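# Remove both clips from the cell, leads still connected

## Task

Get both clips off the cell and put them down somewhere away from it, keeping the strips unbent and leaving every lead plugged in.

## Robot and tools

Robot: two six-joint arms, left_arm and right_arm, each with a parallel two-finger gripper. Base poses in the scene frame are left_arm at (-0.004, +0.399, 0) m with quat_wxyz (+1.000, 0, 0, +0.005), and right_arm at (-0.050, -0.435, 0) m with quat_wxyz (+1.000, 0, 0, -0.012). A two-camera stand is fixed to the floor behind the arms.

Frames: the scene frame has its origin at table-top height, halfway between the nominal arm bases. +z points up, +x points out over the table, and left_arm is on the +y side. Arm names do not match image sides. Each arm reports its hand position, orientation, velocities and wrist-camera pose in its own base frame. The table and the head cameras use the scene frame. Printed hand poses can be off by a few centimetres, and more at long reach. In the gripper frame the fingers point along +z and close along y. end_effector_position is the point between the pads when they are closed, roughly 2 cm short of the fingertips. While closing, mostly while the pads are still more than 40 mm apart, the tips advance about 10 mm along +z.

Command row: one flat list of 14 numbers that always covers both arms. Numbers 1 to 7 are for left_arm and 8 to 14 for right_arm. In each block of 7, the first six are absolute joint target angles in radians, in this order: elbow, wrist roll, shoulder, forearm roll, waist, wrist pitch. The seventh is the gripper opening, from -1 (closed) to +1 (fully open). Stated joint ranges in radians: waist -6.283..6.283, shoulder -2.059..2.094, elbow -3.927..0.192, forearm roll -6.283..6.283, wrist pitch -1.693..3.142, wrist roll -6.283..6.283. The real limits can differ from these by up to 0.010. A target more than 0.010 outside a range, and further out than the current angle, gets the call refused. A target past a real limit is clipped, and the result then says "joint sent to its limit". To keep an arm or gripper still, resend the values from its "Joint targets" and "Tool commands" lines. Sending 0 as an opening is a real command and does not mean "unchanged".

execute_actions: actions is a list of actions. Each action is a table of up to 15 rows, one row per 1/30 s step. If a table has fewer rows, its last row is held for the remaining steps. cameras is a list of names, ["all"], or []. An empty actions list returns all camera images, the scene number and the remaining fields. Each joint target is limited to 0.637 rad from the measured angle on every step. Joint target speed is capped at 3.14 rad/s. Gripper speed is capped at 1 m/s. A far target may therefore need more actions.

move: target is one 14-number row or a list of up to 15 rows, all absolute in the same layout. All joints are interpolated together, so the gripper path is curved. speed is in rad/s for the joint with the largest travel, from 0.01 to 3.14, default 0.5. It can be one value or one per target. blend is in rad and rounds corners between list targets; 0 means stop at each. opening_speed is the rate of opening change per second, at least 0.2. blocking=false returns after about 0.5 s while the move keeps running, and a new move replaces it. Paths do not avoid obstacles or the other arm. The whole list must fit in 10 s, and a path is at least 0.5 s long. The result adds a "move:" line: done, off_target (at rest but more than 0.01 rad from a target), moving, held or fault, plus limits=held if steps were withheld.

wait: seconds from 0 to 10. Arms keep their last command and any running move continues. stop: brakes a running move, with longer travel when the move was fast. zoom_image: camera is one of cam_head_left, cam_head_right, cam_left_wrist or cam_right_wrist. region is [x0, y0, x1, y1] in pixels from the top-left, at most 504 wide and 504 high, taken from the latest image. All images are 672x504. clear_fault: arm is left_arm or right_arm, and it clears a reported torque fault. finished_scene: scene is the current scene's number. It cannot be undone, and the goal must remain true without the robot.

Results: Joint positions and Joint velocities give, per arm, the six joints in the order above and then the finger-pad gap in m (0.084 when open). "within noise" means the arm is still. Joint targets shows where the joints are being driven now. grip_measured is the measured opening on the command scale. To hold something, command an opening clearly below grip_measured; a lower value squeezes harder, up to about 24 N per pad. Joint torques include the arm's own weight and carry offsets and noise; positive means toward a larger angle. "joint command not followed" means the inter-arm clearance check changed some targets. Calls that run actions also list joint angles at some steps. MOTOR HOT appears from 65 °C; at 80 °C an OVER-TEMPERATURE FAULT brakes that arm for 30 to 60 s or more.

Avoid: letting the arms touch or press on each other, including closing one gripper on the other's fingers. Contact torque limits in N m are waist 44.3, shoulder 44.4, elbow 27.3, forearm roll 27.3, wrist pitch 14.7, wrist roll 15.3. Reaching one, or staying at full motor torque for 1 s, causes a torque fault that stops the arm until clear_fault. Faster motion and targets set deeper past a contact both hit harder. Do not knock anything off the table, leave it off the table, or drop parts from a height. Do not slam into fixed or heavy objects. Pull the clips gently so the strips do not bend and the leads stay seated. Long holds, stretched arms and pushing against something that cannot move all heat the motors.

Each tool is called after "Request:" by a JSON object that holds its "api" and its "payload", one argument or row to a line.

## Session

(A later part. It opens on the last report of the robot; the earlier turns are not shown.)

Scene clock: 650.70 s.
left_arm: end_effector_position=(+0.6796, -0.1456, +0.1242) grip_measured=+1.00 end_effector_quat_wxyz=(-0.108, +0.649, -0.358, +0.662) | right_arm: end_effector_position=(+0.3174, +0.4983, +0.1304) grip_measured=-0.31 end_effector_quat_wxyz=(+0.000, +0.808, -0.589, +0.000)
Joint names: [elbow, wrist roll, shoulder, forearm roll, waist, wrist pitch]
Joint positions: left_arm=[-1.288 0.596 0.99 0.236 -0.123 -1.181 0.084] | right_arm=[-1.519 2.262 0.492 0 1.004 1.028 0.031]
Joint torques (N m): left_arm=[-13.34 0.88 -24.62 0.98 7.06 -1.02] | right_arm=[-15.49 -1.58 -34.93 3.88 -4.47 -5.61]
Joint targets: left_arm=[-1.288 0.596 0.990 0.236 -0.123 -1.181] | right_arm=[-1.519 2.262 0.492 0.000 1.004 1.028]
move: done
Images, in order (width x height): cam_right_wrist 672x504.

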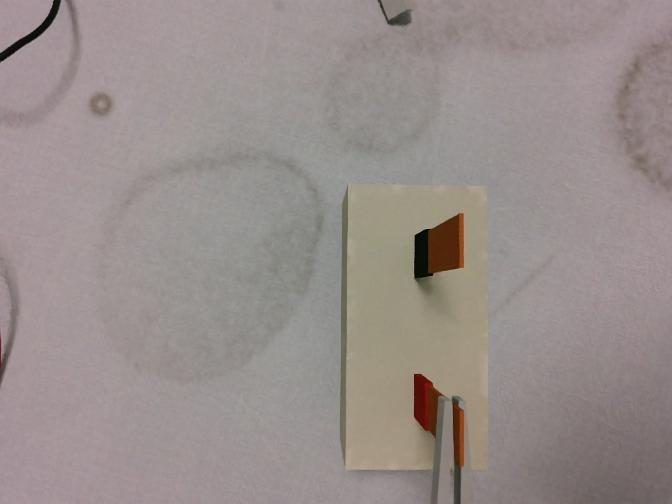

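Request:
{"api": "move", "payload": {
  "target": [
    [-1.288,0.596,0.990,0.236,-0.123,-1.181,1,-1.4974,2.2622,0.5165,0,1.0036,0.9809,-0.29],
    [-1.288,0.596,0.990,0.236,-0.123,-1.181,1,-1.4974,2.2622,0.5165,0,1.0036,0.9809,-0.6]
  ],
  "speed": 0.15,
  "opening_speed": 0.3,
  "cameras": ["cam_right_wrist","cam_head_left","cam_head_right"]
}}

Request:
{"api": "zoom_image", "payload": {
  "camera": "cam_head_left",
  "region": [220, 200, 340, 280]
}}

Request:
{"api": "zoom_image", "payload": {
  "camera": "cam_head_right",
  "region": [220, 200, 340, 280]
}}

Request:
{"api": "zoom_image", "payload": {
  "camera": "cam_right_wrist",
  "region": [380, 340, 540, 504]
}}

Scene clock: 670.20 s.
left_arm: end_effector_position=(+0.6796, -0.1456, +0.1242) grip_measured=+1.00 end_effector_quat_wxyz=(-0.108, +0.649, -0.358, +0.662) | right_arm: end_effector_position=(+0.3174, +0.4982, +0.1104) grip_measured=-0.62 end_effector_quat_wxyz=(+0.000, +0.808, -0.589, +0.000)
Joint names: [elbow, wrist roll, shoulder, forearm roll, waist, wrist pitch]
Joint positions: left_arm=[-1.288 0.596 0.99 0.236 -0.123 -1.181 0.084] | right_arm=[-1.497 2.262 0.517 0 1.004 0.981 0.017]
Joint torques (N m): left_arm=[-13.4 0.72 -24.87 0.85 7.08 -1.11] | right_arm=[-15.31 -1.49 -35.69 3.94 -3.94 -5.51]
Joint targets: left_arm=[-1.288 0.596 0.990 0.236 -0.123 -1.181] | right_arm=[-1.497 2.262 0.516 0.000 1.004 0.981]
move: done
Images, in order (width x height): cam_head_left 672x504, cam_head_right 672x504, cam_right_wrist 672x504.

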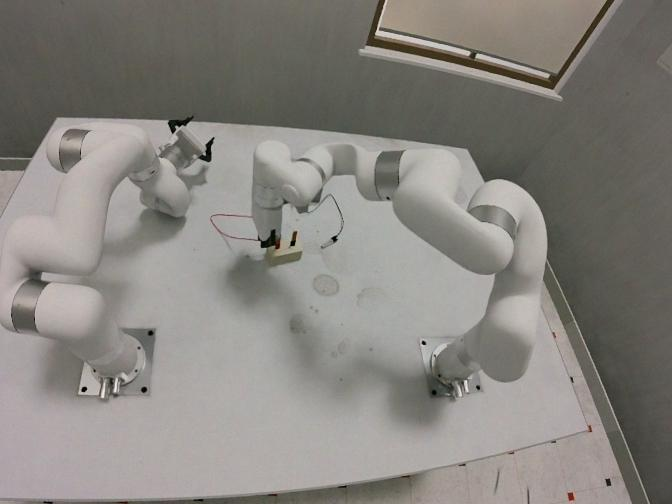

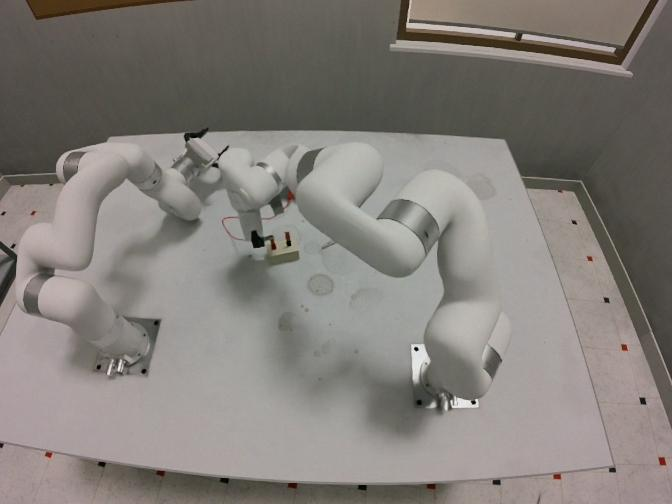

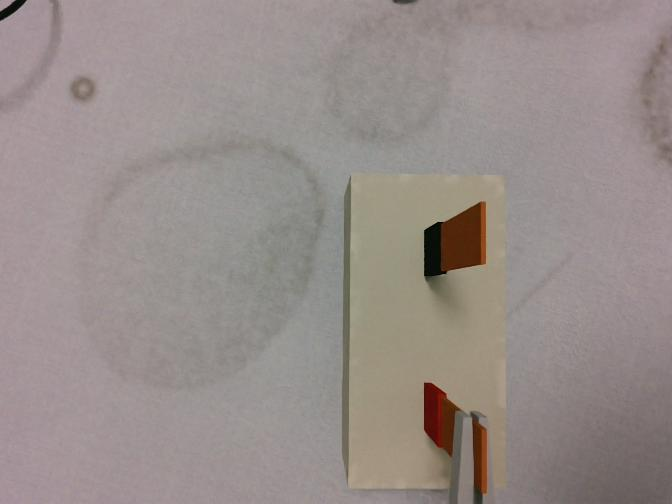

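Scaled by 4.200.

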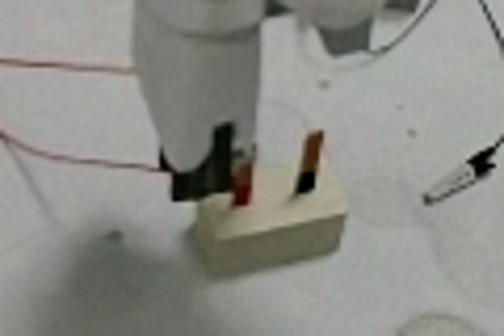

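Scaled by 4.200.

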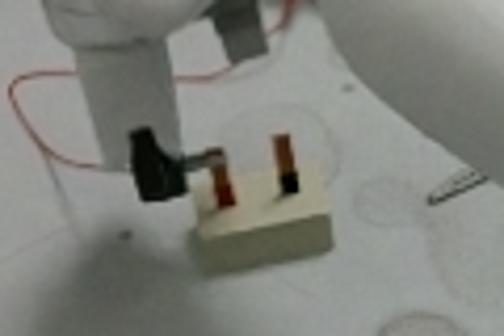

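Scaled by 3.073.

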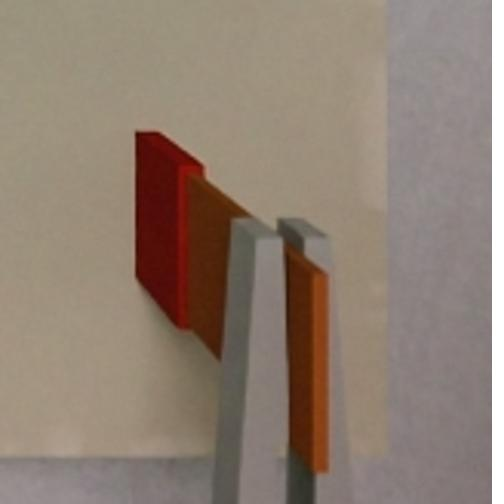

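Request:
{"api": "move", "payload": {
  "target": [-1.288,0.596,0.990,0.236,-0.123,-1.181,1,-1.4974,2.2622,0.5165,0,1.0036,0.9809,-0.72],
  "opening_speed": 0.2,
  "cameras": ["cam_right_wrist"]
}}

Request:
{"api": "zoom_image", "payload": {
  "camera": "cam_right_wrist",
  "region": [380, 340, 540, 504]
}}

Request:
{"api": "move", "payload": {
  "target": [-1.288,0.596,0.990,0.236,-0.123,-1.181,1,-1.4974,2.2622,0.5165,0,1.0036,0.9809,-0.80],
  "opening_speed": 0.2,
  "cameras": ["cam_right_wrist"]
}}

Request:
{"api": "zoom_image", "payload": {
  "camera": "cam_right_wrist",
  "region": [380, 340, 540, 504]
}}

Scene clock: 692.63 s.
left_arm: end_effector_position=(+0.6796, -0.1456, +0.1242) grip_measured=+1.00 end_effector_quat_wxyz=(-0.108, +0.649, -0.358, +0.662) | right_arm: end_effector_position=(+0.3174, +0.4982, +0.1104) grip_measured=-0.74 end_effector_quat_wxyz=(+0.000, +0.808, -0.589, +0.000)
Joint names: [elbow, wrist roll, shoulder, forearm roll, waist, wrist pitch]
Joint positions: left_arm=[-1.288 0.596 0.99 0.236 -0.123 -1.181 0.084] | right_arm=[-1.497 2.262 0.516 0 1.004 0.981 0.011]
Joint torques (N m): left_arm=[-13.15 0.81 -25.02 0.53 7.15 -1.01] | right_arm=[-15.45 -1.46 -35.6 3.91 -4.03 -5.45]
Joint targets: left_arm=[-1.288 0.596 0.990 0.236 -0.123 -1.181] | right_arm=[-1.497 2.262 0.516 0.000 1.004 0.981]
move: done
Images, in order (width x height): cam_right_wrist 672x504.

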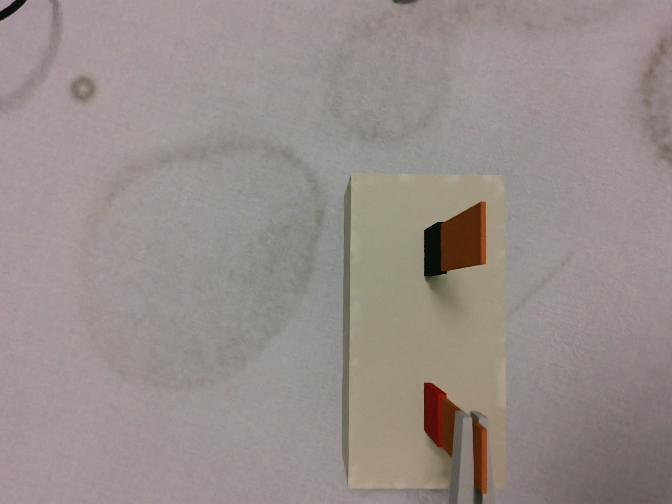

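Scaled by 3.073.

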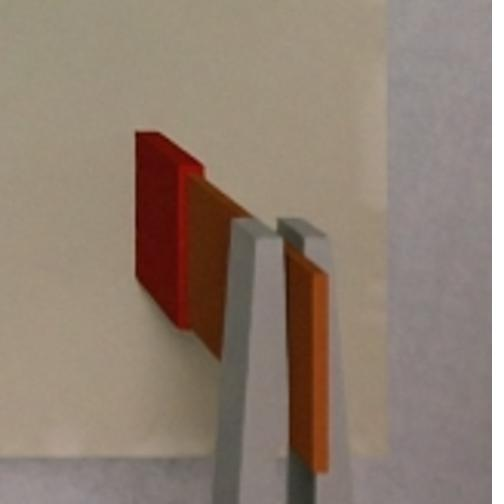

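Scene clock: 693.23 s.
left_arm: end_effector_position=(+0.6796, -0.1456, +0.1242) grip_measured=+1.00 end_effector_quat_wxyz=(-0.108, +0.649, -0.358, +0.662) | right_arm: end_effector_position=(+0.3174, +0.4982, +0.1104) grip_measured=-0.80 end_effector_quat_wxyz=(+0.000, +0.808, -0.589, +0.000)
Joint names: [elbow, wrist roll, shoulder, forearm roll, waist, wrist pitch]
Joint positions: left_arm=[-1.288 0.596 0.99 0.236 -0.123 -1.181 0.084] | right_arm=[-1.497 2.262 0.517 0 1.004 0.981 0.009]
Joint torques (N m): left_arm=[-13.33 0.59 -24.8 0.57 7.48 -1.06] | right_arm=[-15.34 -1.51 -35.38 4.08 -3.97 -5.38]
Joint targets: left_arm=[-1.288 0.596 0.990 0.236 -0.123 -1.181] | right_arm=[-1.497 2.262 0.516 0.000 1.004 0.981]
move: done
Images, in order (width x height): cam_right_wrist 672x504.

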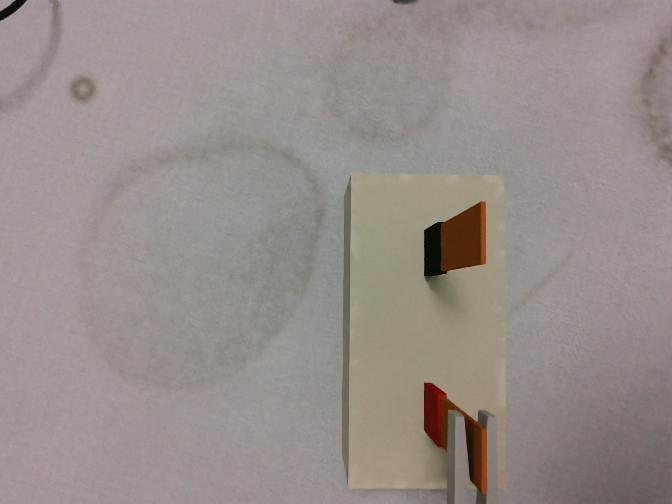

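Scaled by 3.073.

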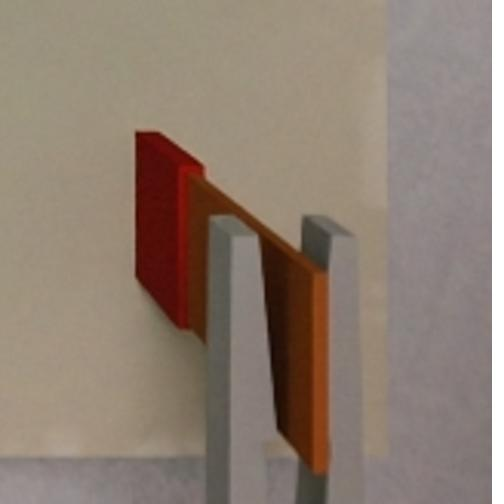

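Request:
{"api": "move", "payload": {
  "target": [
    [-1.288,0.596,0.990,0.236,-0.123,-1.181,1,-1.4974,2.2622,0.5165,0,1.0036,0.9809,-0.92],
    [-1.288,0.596,0.990,0.236,-0.123,-1.181,1,-1.5078,2.2622,0.5037,0,1.0036,1.0041,-0.92],
    [-1.288,0.596,0.990,0.236,-0.123,-1.181,1,-1.5255,2.2622,0.4860,0,1.0036,1.0395,-0.92]
  ],
  "speed": 0.05,
  "blend": [0,0.005,0],
  "cameras": ["cam_right_wrist"]
}}

Scene clock: 715.40 s.
left_arm: end_effector_position=(+0.6796, -0.1456, +0.1242) grip_measured=+1.00 end_effector_quat_wxyz=(-0.108, +0.649, -0.358, +0.662) | right_arm: end_effector_position=(+0.3174, +0.4982, +0.1353) grip_measured=-0.81 end_effector_quat_wxyz=(+0.000, +0.808, -0.589, +0.000)
Joint names: [elbow, wrist roll, shoulder, forearm roll, waist, wrist pitch]
Joint positions: left_arm=[-1.288 0.596 0.99 0.236 -0.123 -1.181 0.084] | right_arm=[-1.525 2.262 0.486 0 1.004 1.039 0.008]
Joint torques (N m): left_arm=[-13.23 0.73 -24.57 0.43 7 -0.96] | right_arm=[-19.61 -1.39 -46.27 3.9 -3.67 0.57]
Joint targets: left_arm=[-1.288 0.596 0.990 0.236 -0.123 -1.181] | right_arm=[-1.525 2.262 0.486 0.000 1.004 1.040]
move: done
Images, in order (width x height): cam_right_wrist 672x504.

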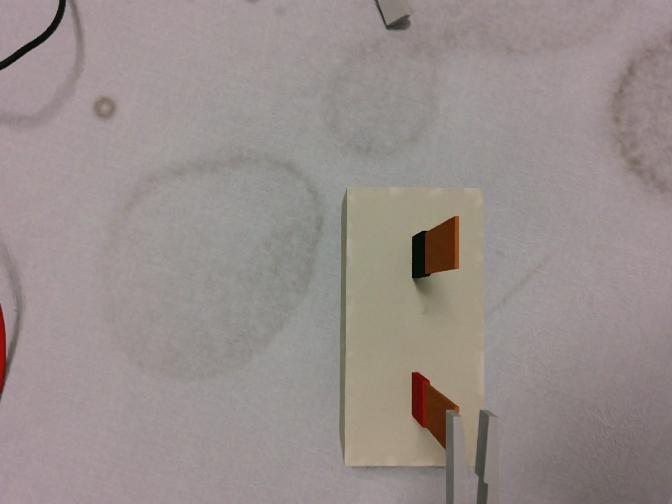

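Request:
{"api": "move", "payload": {
  "target": [
    [-1.288,0.596,0.990,0.236,-0.123,-1.181,1,-1.5606,2.2622,0.4602,0,1.0036,1.1004,-0.92],
    [-1.288,0.596,0.990,0.236,-0.123,-1.181,1,-2.0648,2.3153,0.7755,0,1.0567,1.2893,-0.92],
    [-1.288,0.596,0.990,0.236,-0.123,-1.181,1,-1.9257,2.3153,0.8640,0,1.0567,1.0617,-0.92]
  ],
  "speed": [0.15,0.3,0.2],
  "blend": [0.01,0.03,0],
  "cameras": ["all"]
}}

Request:
{"api": "zoom_image", "payload": {
  "camera": "cam_head_left",
  "region": [200, 190, 360, 290]
}}

Scene clock: 728.73 s.
left_arm: end_effector_position=(+0.6796, -0.1456, +0.1242) grip_measured=+1.00 end_effector_quat_wxyz=(-0.108, +0.649, -0.358, +0.662) | right_arm: end_effector_position=(+0.3265, +0.5781, +0.0604) grip_measured=-0.81 end_effector_quat_wxyz=(+0.000, +0.808, -0.589, +0.000)
Joint names: [elbow, wrist roll, shoulder, forearm roll, waist, wrist pitch]
Joint positions: left_arm=[-1.288 0.596 0.99 0.236 -0.123 -1.181 0.084] | right_arm=[-1.926 2.315 0.864 0 1.057 1.062 0.008]
Joint torques (N m): left_arm=[-13.44 0.51 -25.14 0.09 6.87 -0.96] | right_arm=[-15.42 1.31 -42.81 3.97 4.71 -5.54]
Joint targets: left_arm=[-1.288 0.596 0.990 0.236 -0.123 -1.181] | right_arm=[-1.926 2.315 0.864 0.000 1.057 1.062]
move: done

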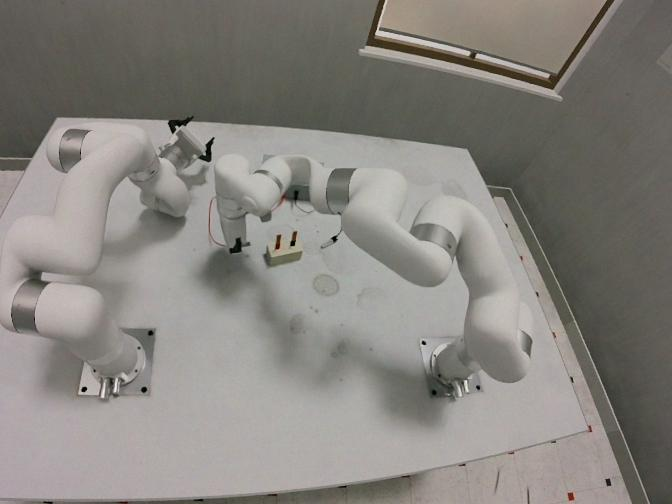

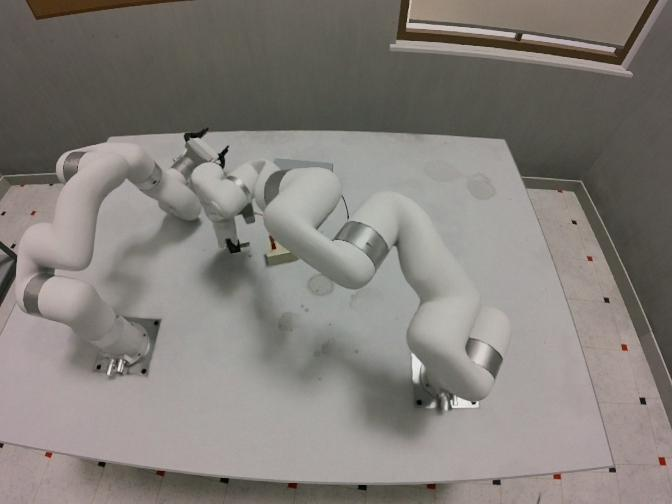

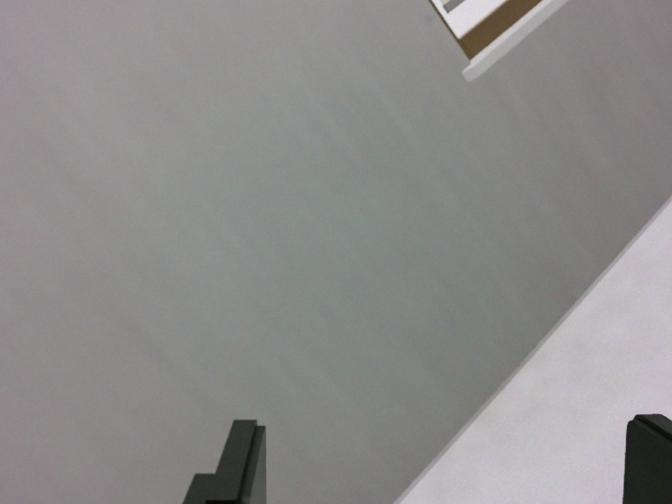

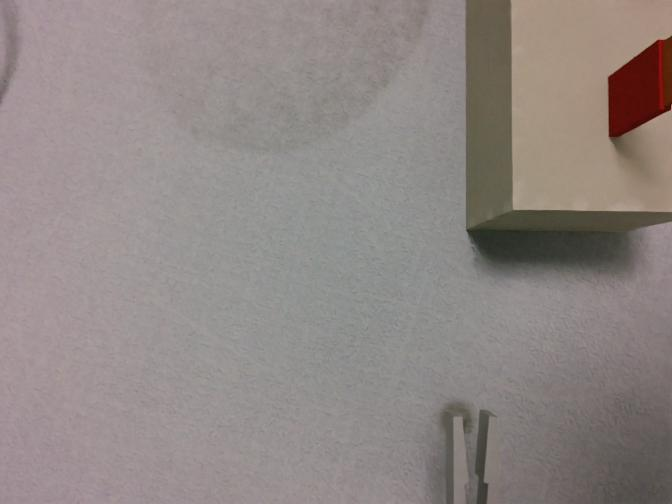

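Scaled by 3.150.

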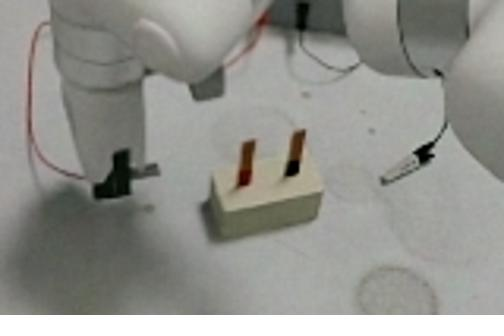

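Request:
{"api": "move", "payload": {
  "target": [
    [-1.288,0.596,0.990,0.236,-0.123,-1.181,1,-1.9123,2.3153,0.9210,0,1.0567,0.9913,-0.92],
    [-1.288,0.596,0.990,0.236,-0.123,-1.181,1,-1.9123,2.3153,0.9210,0,1.0567,0.9913,-0.5]
  ],
  "speed": 0.05,
  "opening_speed": 0.2,
  "cameras": ["all"]
}}

Request:
{"api": "zoom_image", "payload": {
  "camera": "cam_head_left",
  "region": [200, 190, 360, 290]
}}

Scene clock: 743.23 s.
left_arm: end_effector_position=(+0.6796, -0.1456, +0.1242) grip_measured=+1.00 end_effector_quat_wxyz=(-0.108, +0.649, -0.358, +0.662) | right_arm: end_effector_position=(+0.3265, +0.5782, +0.0226) grip_measured=-0.52 end_effector_quat_wxyz=(+0.000, +0.808, -0.589, +0.000)
Joint names: [elbow, wrist roll, shoulder, forearm roll, waist, wrist pitch]
Joint positions: left_arm=[-1.288 0.596 0.99 0.236 -0.123 -1.181 0.084] | right_arm=[-1.912 2.315 0.921 0 1.057 0.991 0.021]
Joint torques (N m): left_arm=[-13.29 0.43 -25.34 -0.03 7.01 -1.04] | right_arm=[0.24 0.87 -10.48 1.64 -8.34 1.59]
Joint targets: left_arm=[-1.288 0.596 0.990 0.236 -0.123 -1.181] | right_arm=[-1.912 2.315 0.921 0.000 1.057 0.991]
move: done

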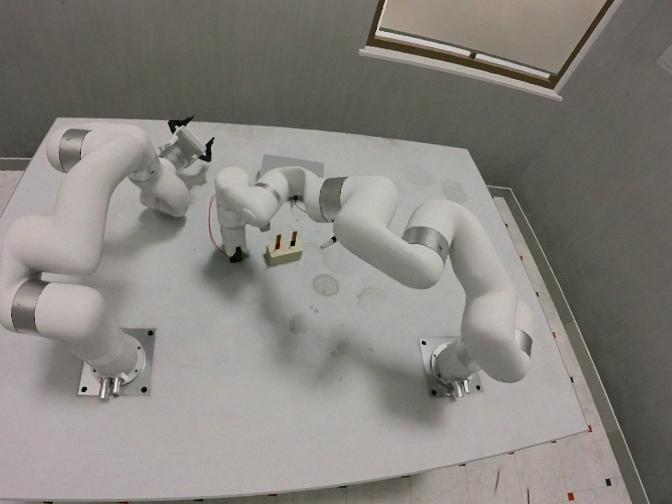

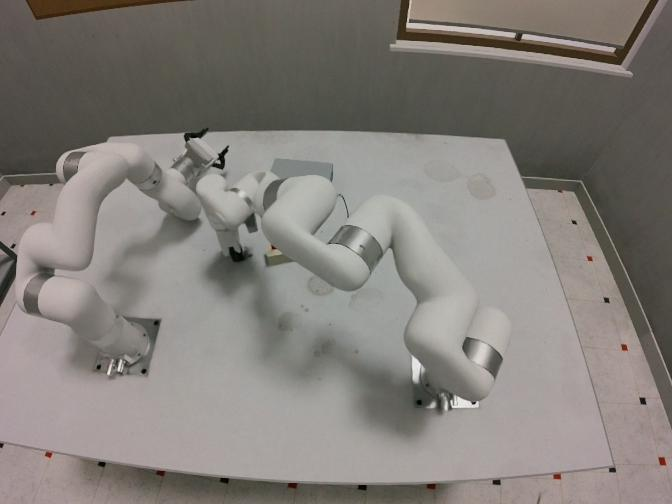

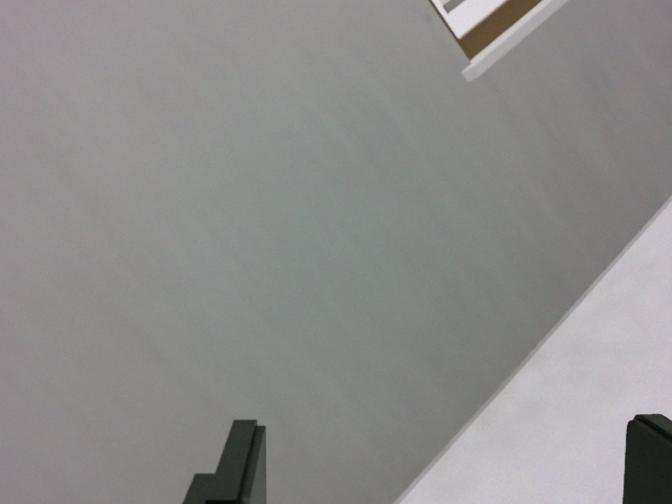

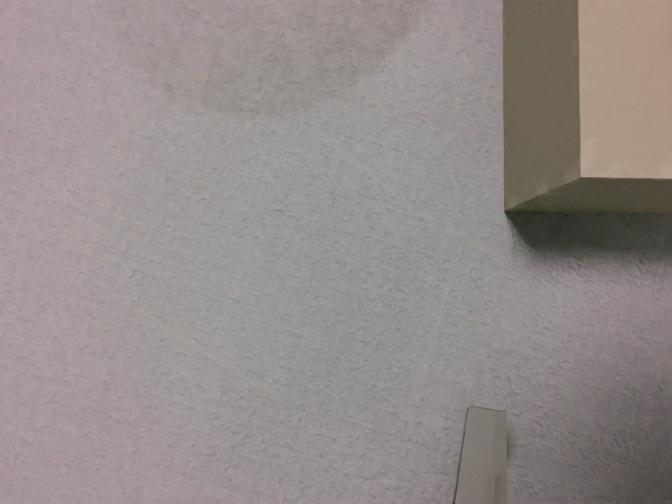

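Scaled by 3.150.

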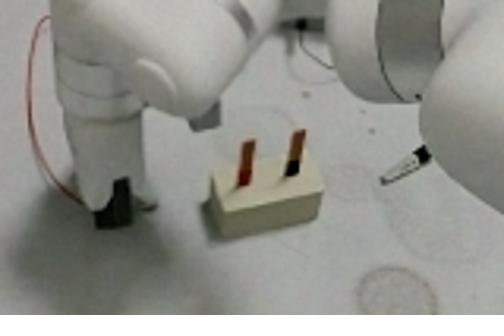

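Request:
{"api": "move", "payload": {
  "target": [
    [-1.288,0.596,0.990,0.236,-0.123,-1.181,1,-1.9128,2.3153,0.9145,0,1.0567,0.9983,-0.5],
    [-1.288,0.596,0.990,0.236,-0.123,-1.181,1,-1.9128,2.3153,0.9145,0,1.0567,0.9983,-0.15],
    [-1.288,0.596,0.990,0.236,-0.123,-1.181,1,-1.9257,2.3153,0.8640,0,1.0567,1.0617,-0.15],
    [-1.288,0.596,0.990,0.236,-0.123,-1.181,1,-2.0648,2.3153,0.7755,0,1.0567,1.2893,-0.15],
    [-1.288,0.596,0.990,0.236,-0.123,-1.181,1,-1.5615,2.2755,0.173,0,1.0169,1.3883,-0.15]
  ],
  "speed": [0.1,0.1,0.15,0.3,0.7],
  "blend": [0,0,0.02,0.03,0],
  "opening_speed": 0.4,
  "cameras": ["all"]
}}

Scene clock: 768.03 s.
left_arm: end_effector_position=(+0.6796, -0.1456, +0.1242) grip_measured=+1.00 end_effector_quat_wxyz=(-0.108, +0.649, -0.358, +0.662) | right_arm: end_effector_position=(+0.2780, +0.4496, +0.3007) grip_measured=-0.16 end_effector_quat_wxyz=(+0.000, +0.808, -0.589, +0.000)
Joint names: [elbow, wrist roll, shoulder, forearm roll, waist, wrist pitch]
Joint positions: left_arm=[-1.288 0.596 0.99 0.236 -0.123 -1.181 0.084] | right_arm=[-1.562 2.276 0.173 0 1.017 1.388 0.037]
Joint torques (N m): left_arm=[-13.19 0.32 -25.45 -0.4 7.02 -1.04] | right_arm=[-16.12 -1.38 -39.27 -5.2 -4.41 0.66]
Joint targets: left_arm=[-1.288 0.596 0.990 0.236 -0.123 -1.181] | right_arm=[-1.562 2.276 0.173 0.000 1.017 1.388]
move: done

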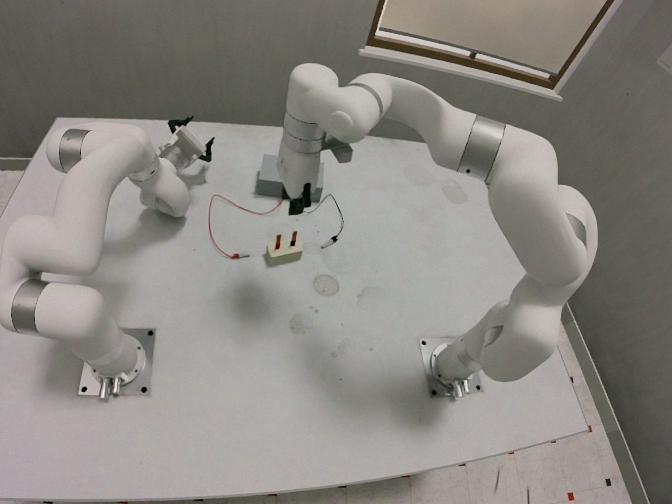

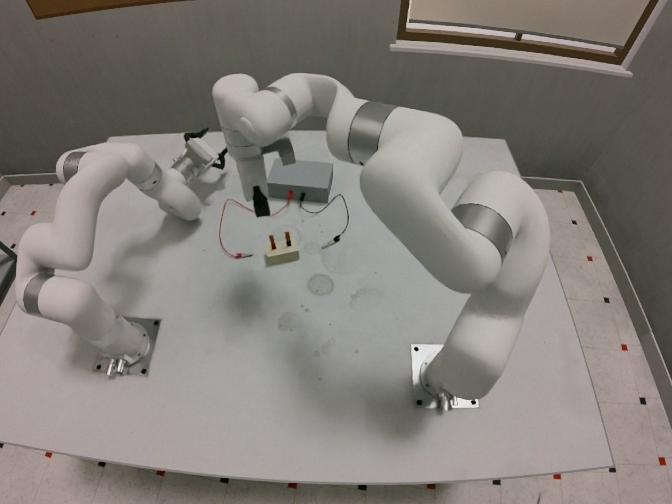

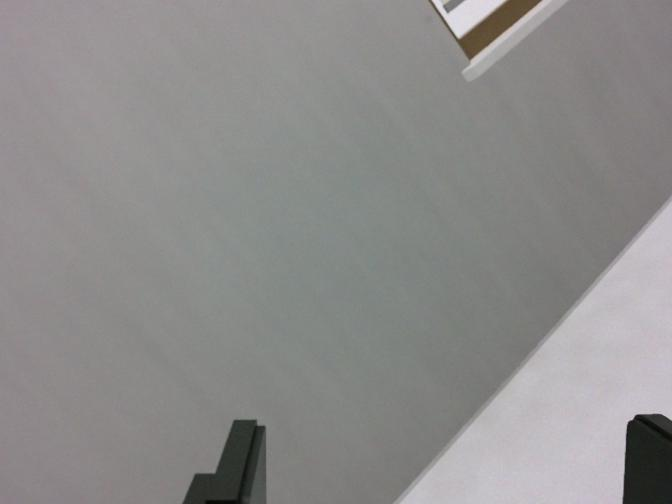

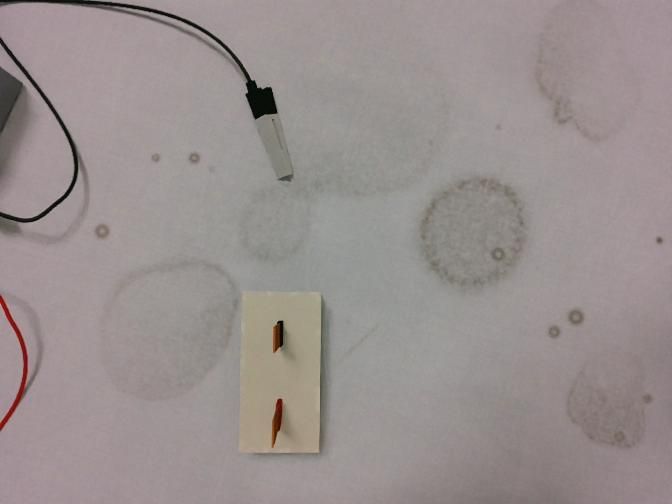

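Both clips are on the table, clear of the cell, and the strips look straight.

Request:
{"api": "finished_scene", "payload": {
  "scene": 1
}}

The scene is finished: the task was done.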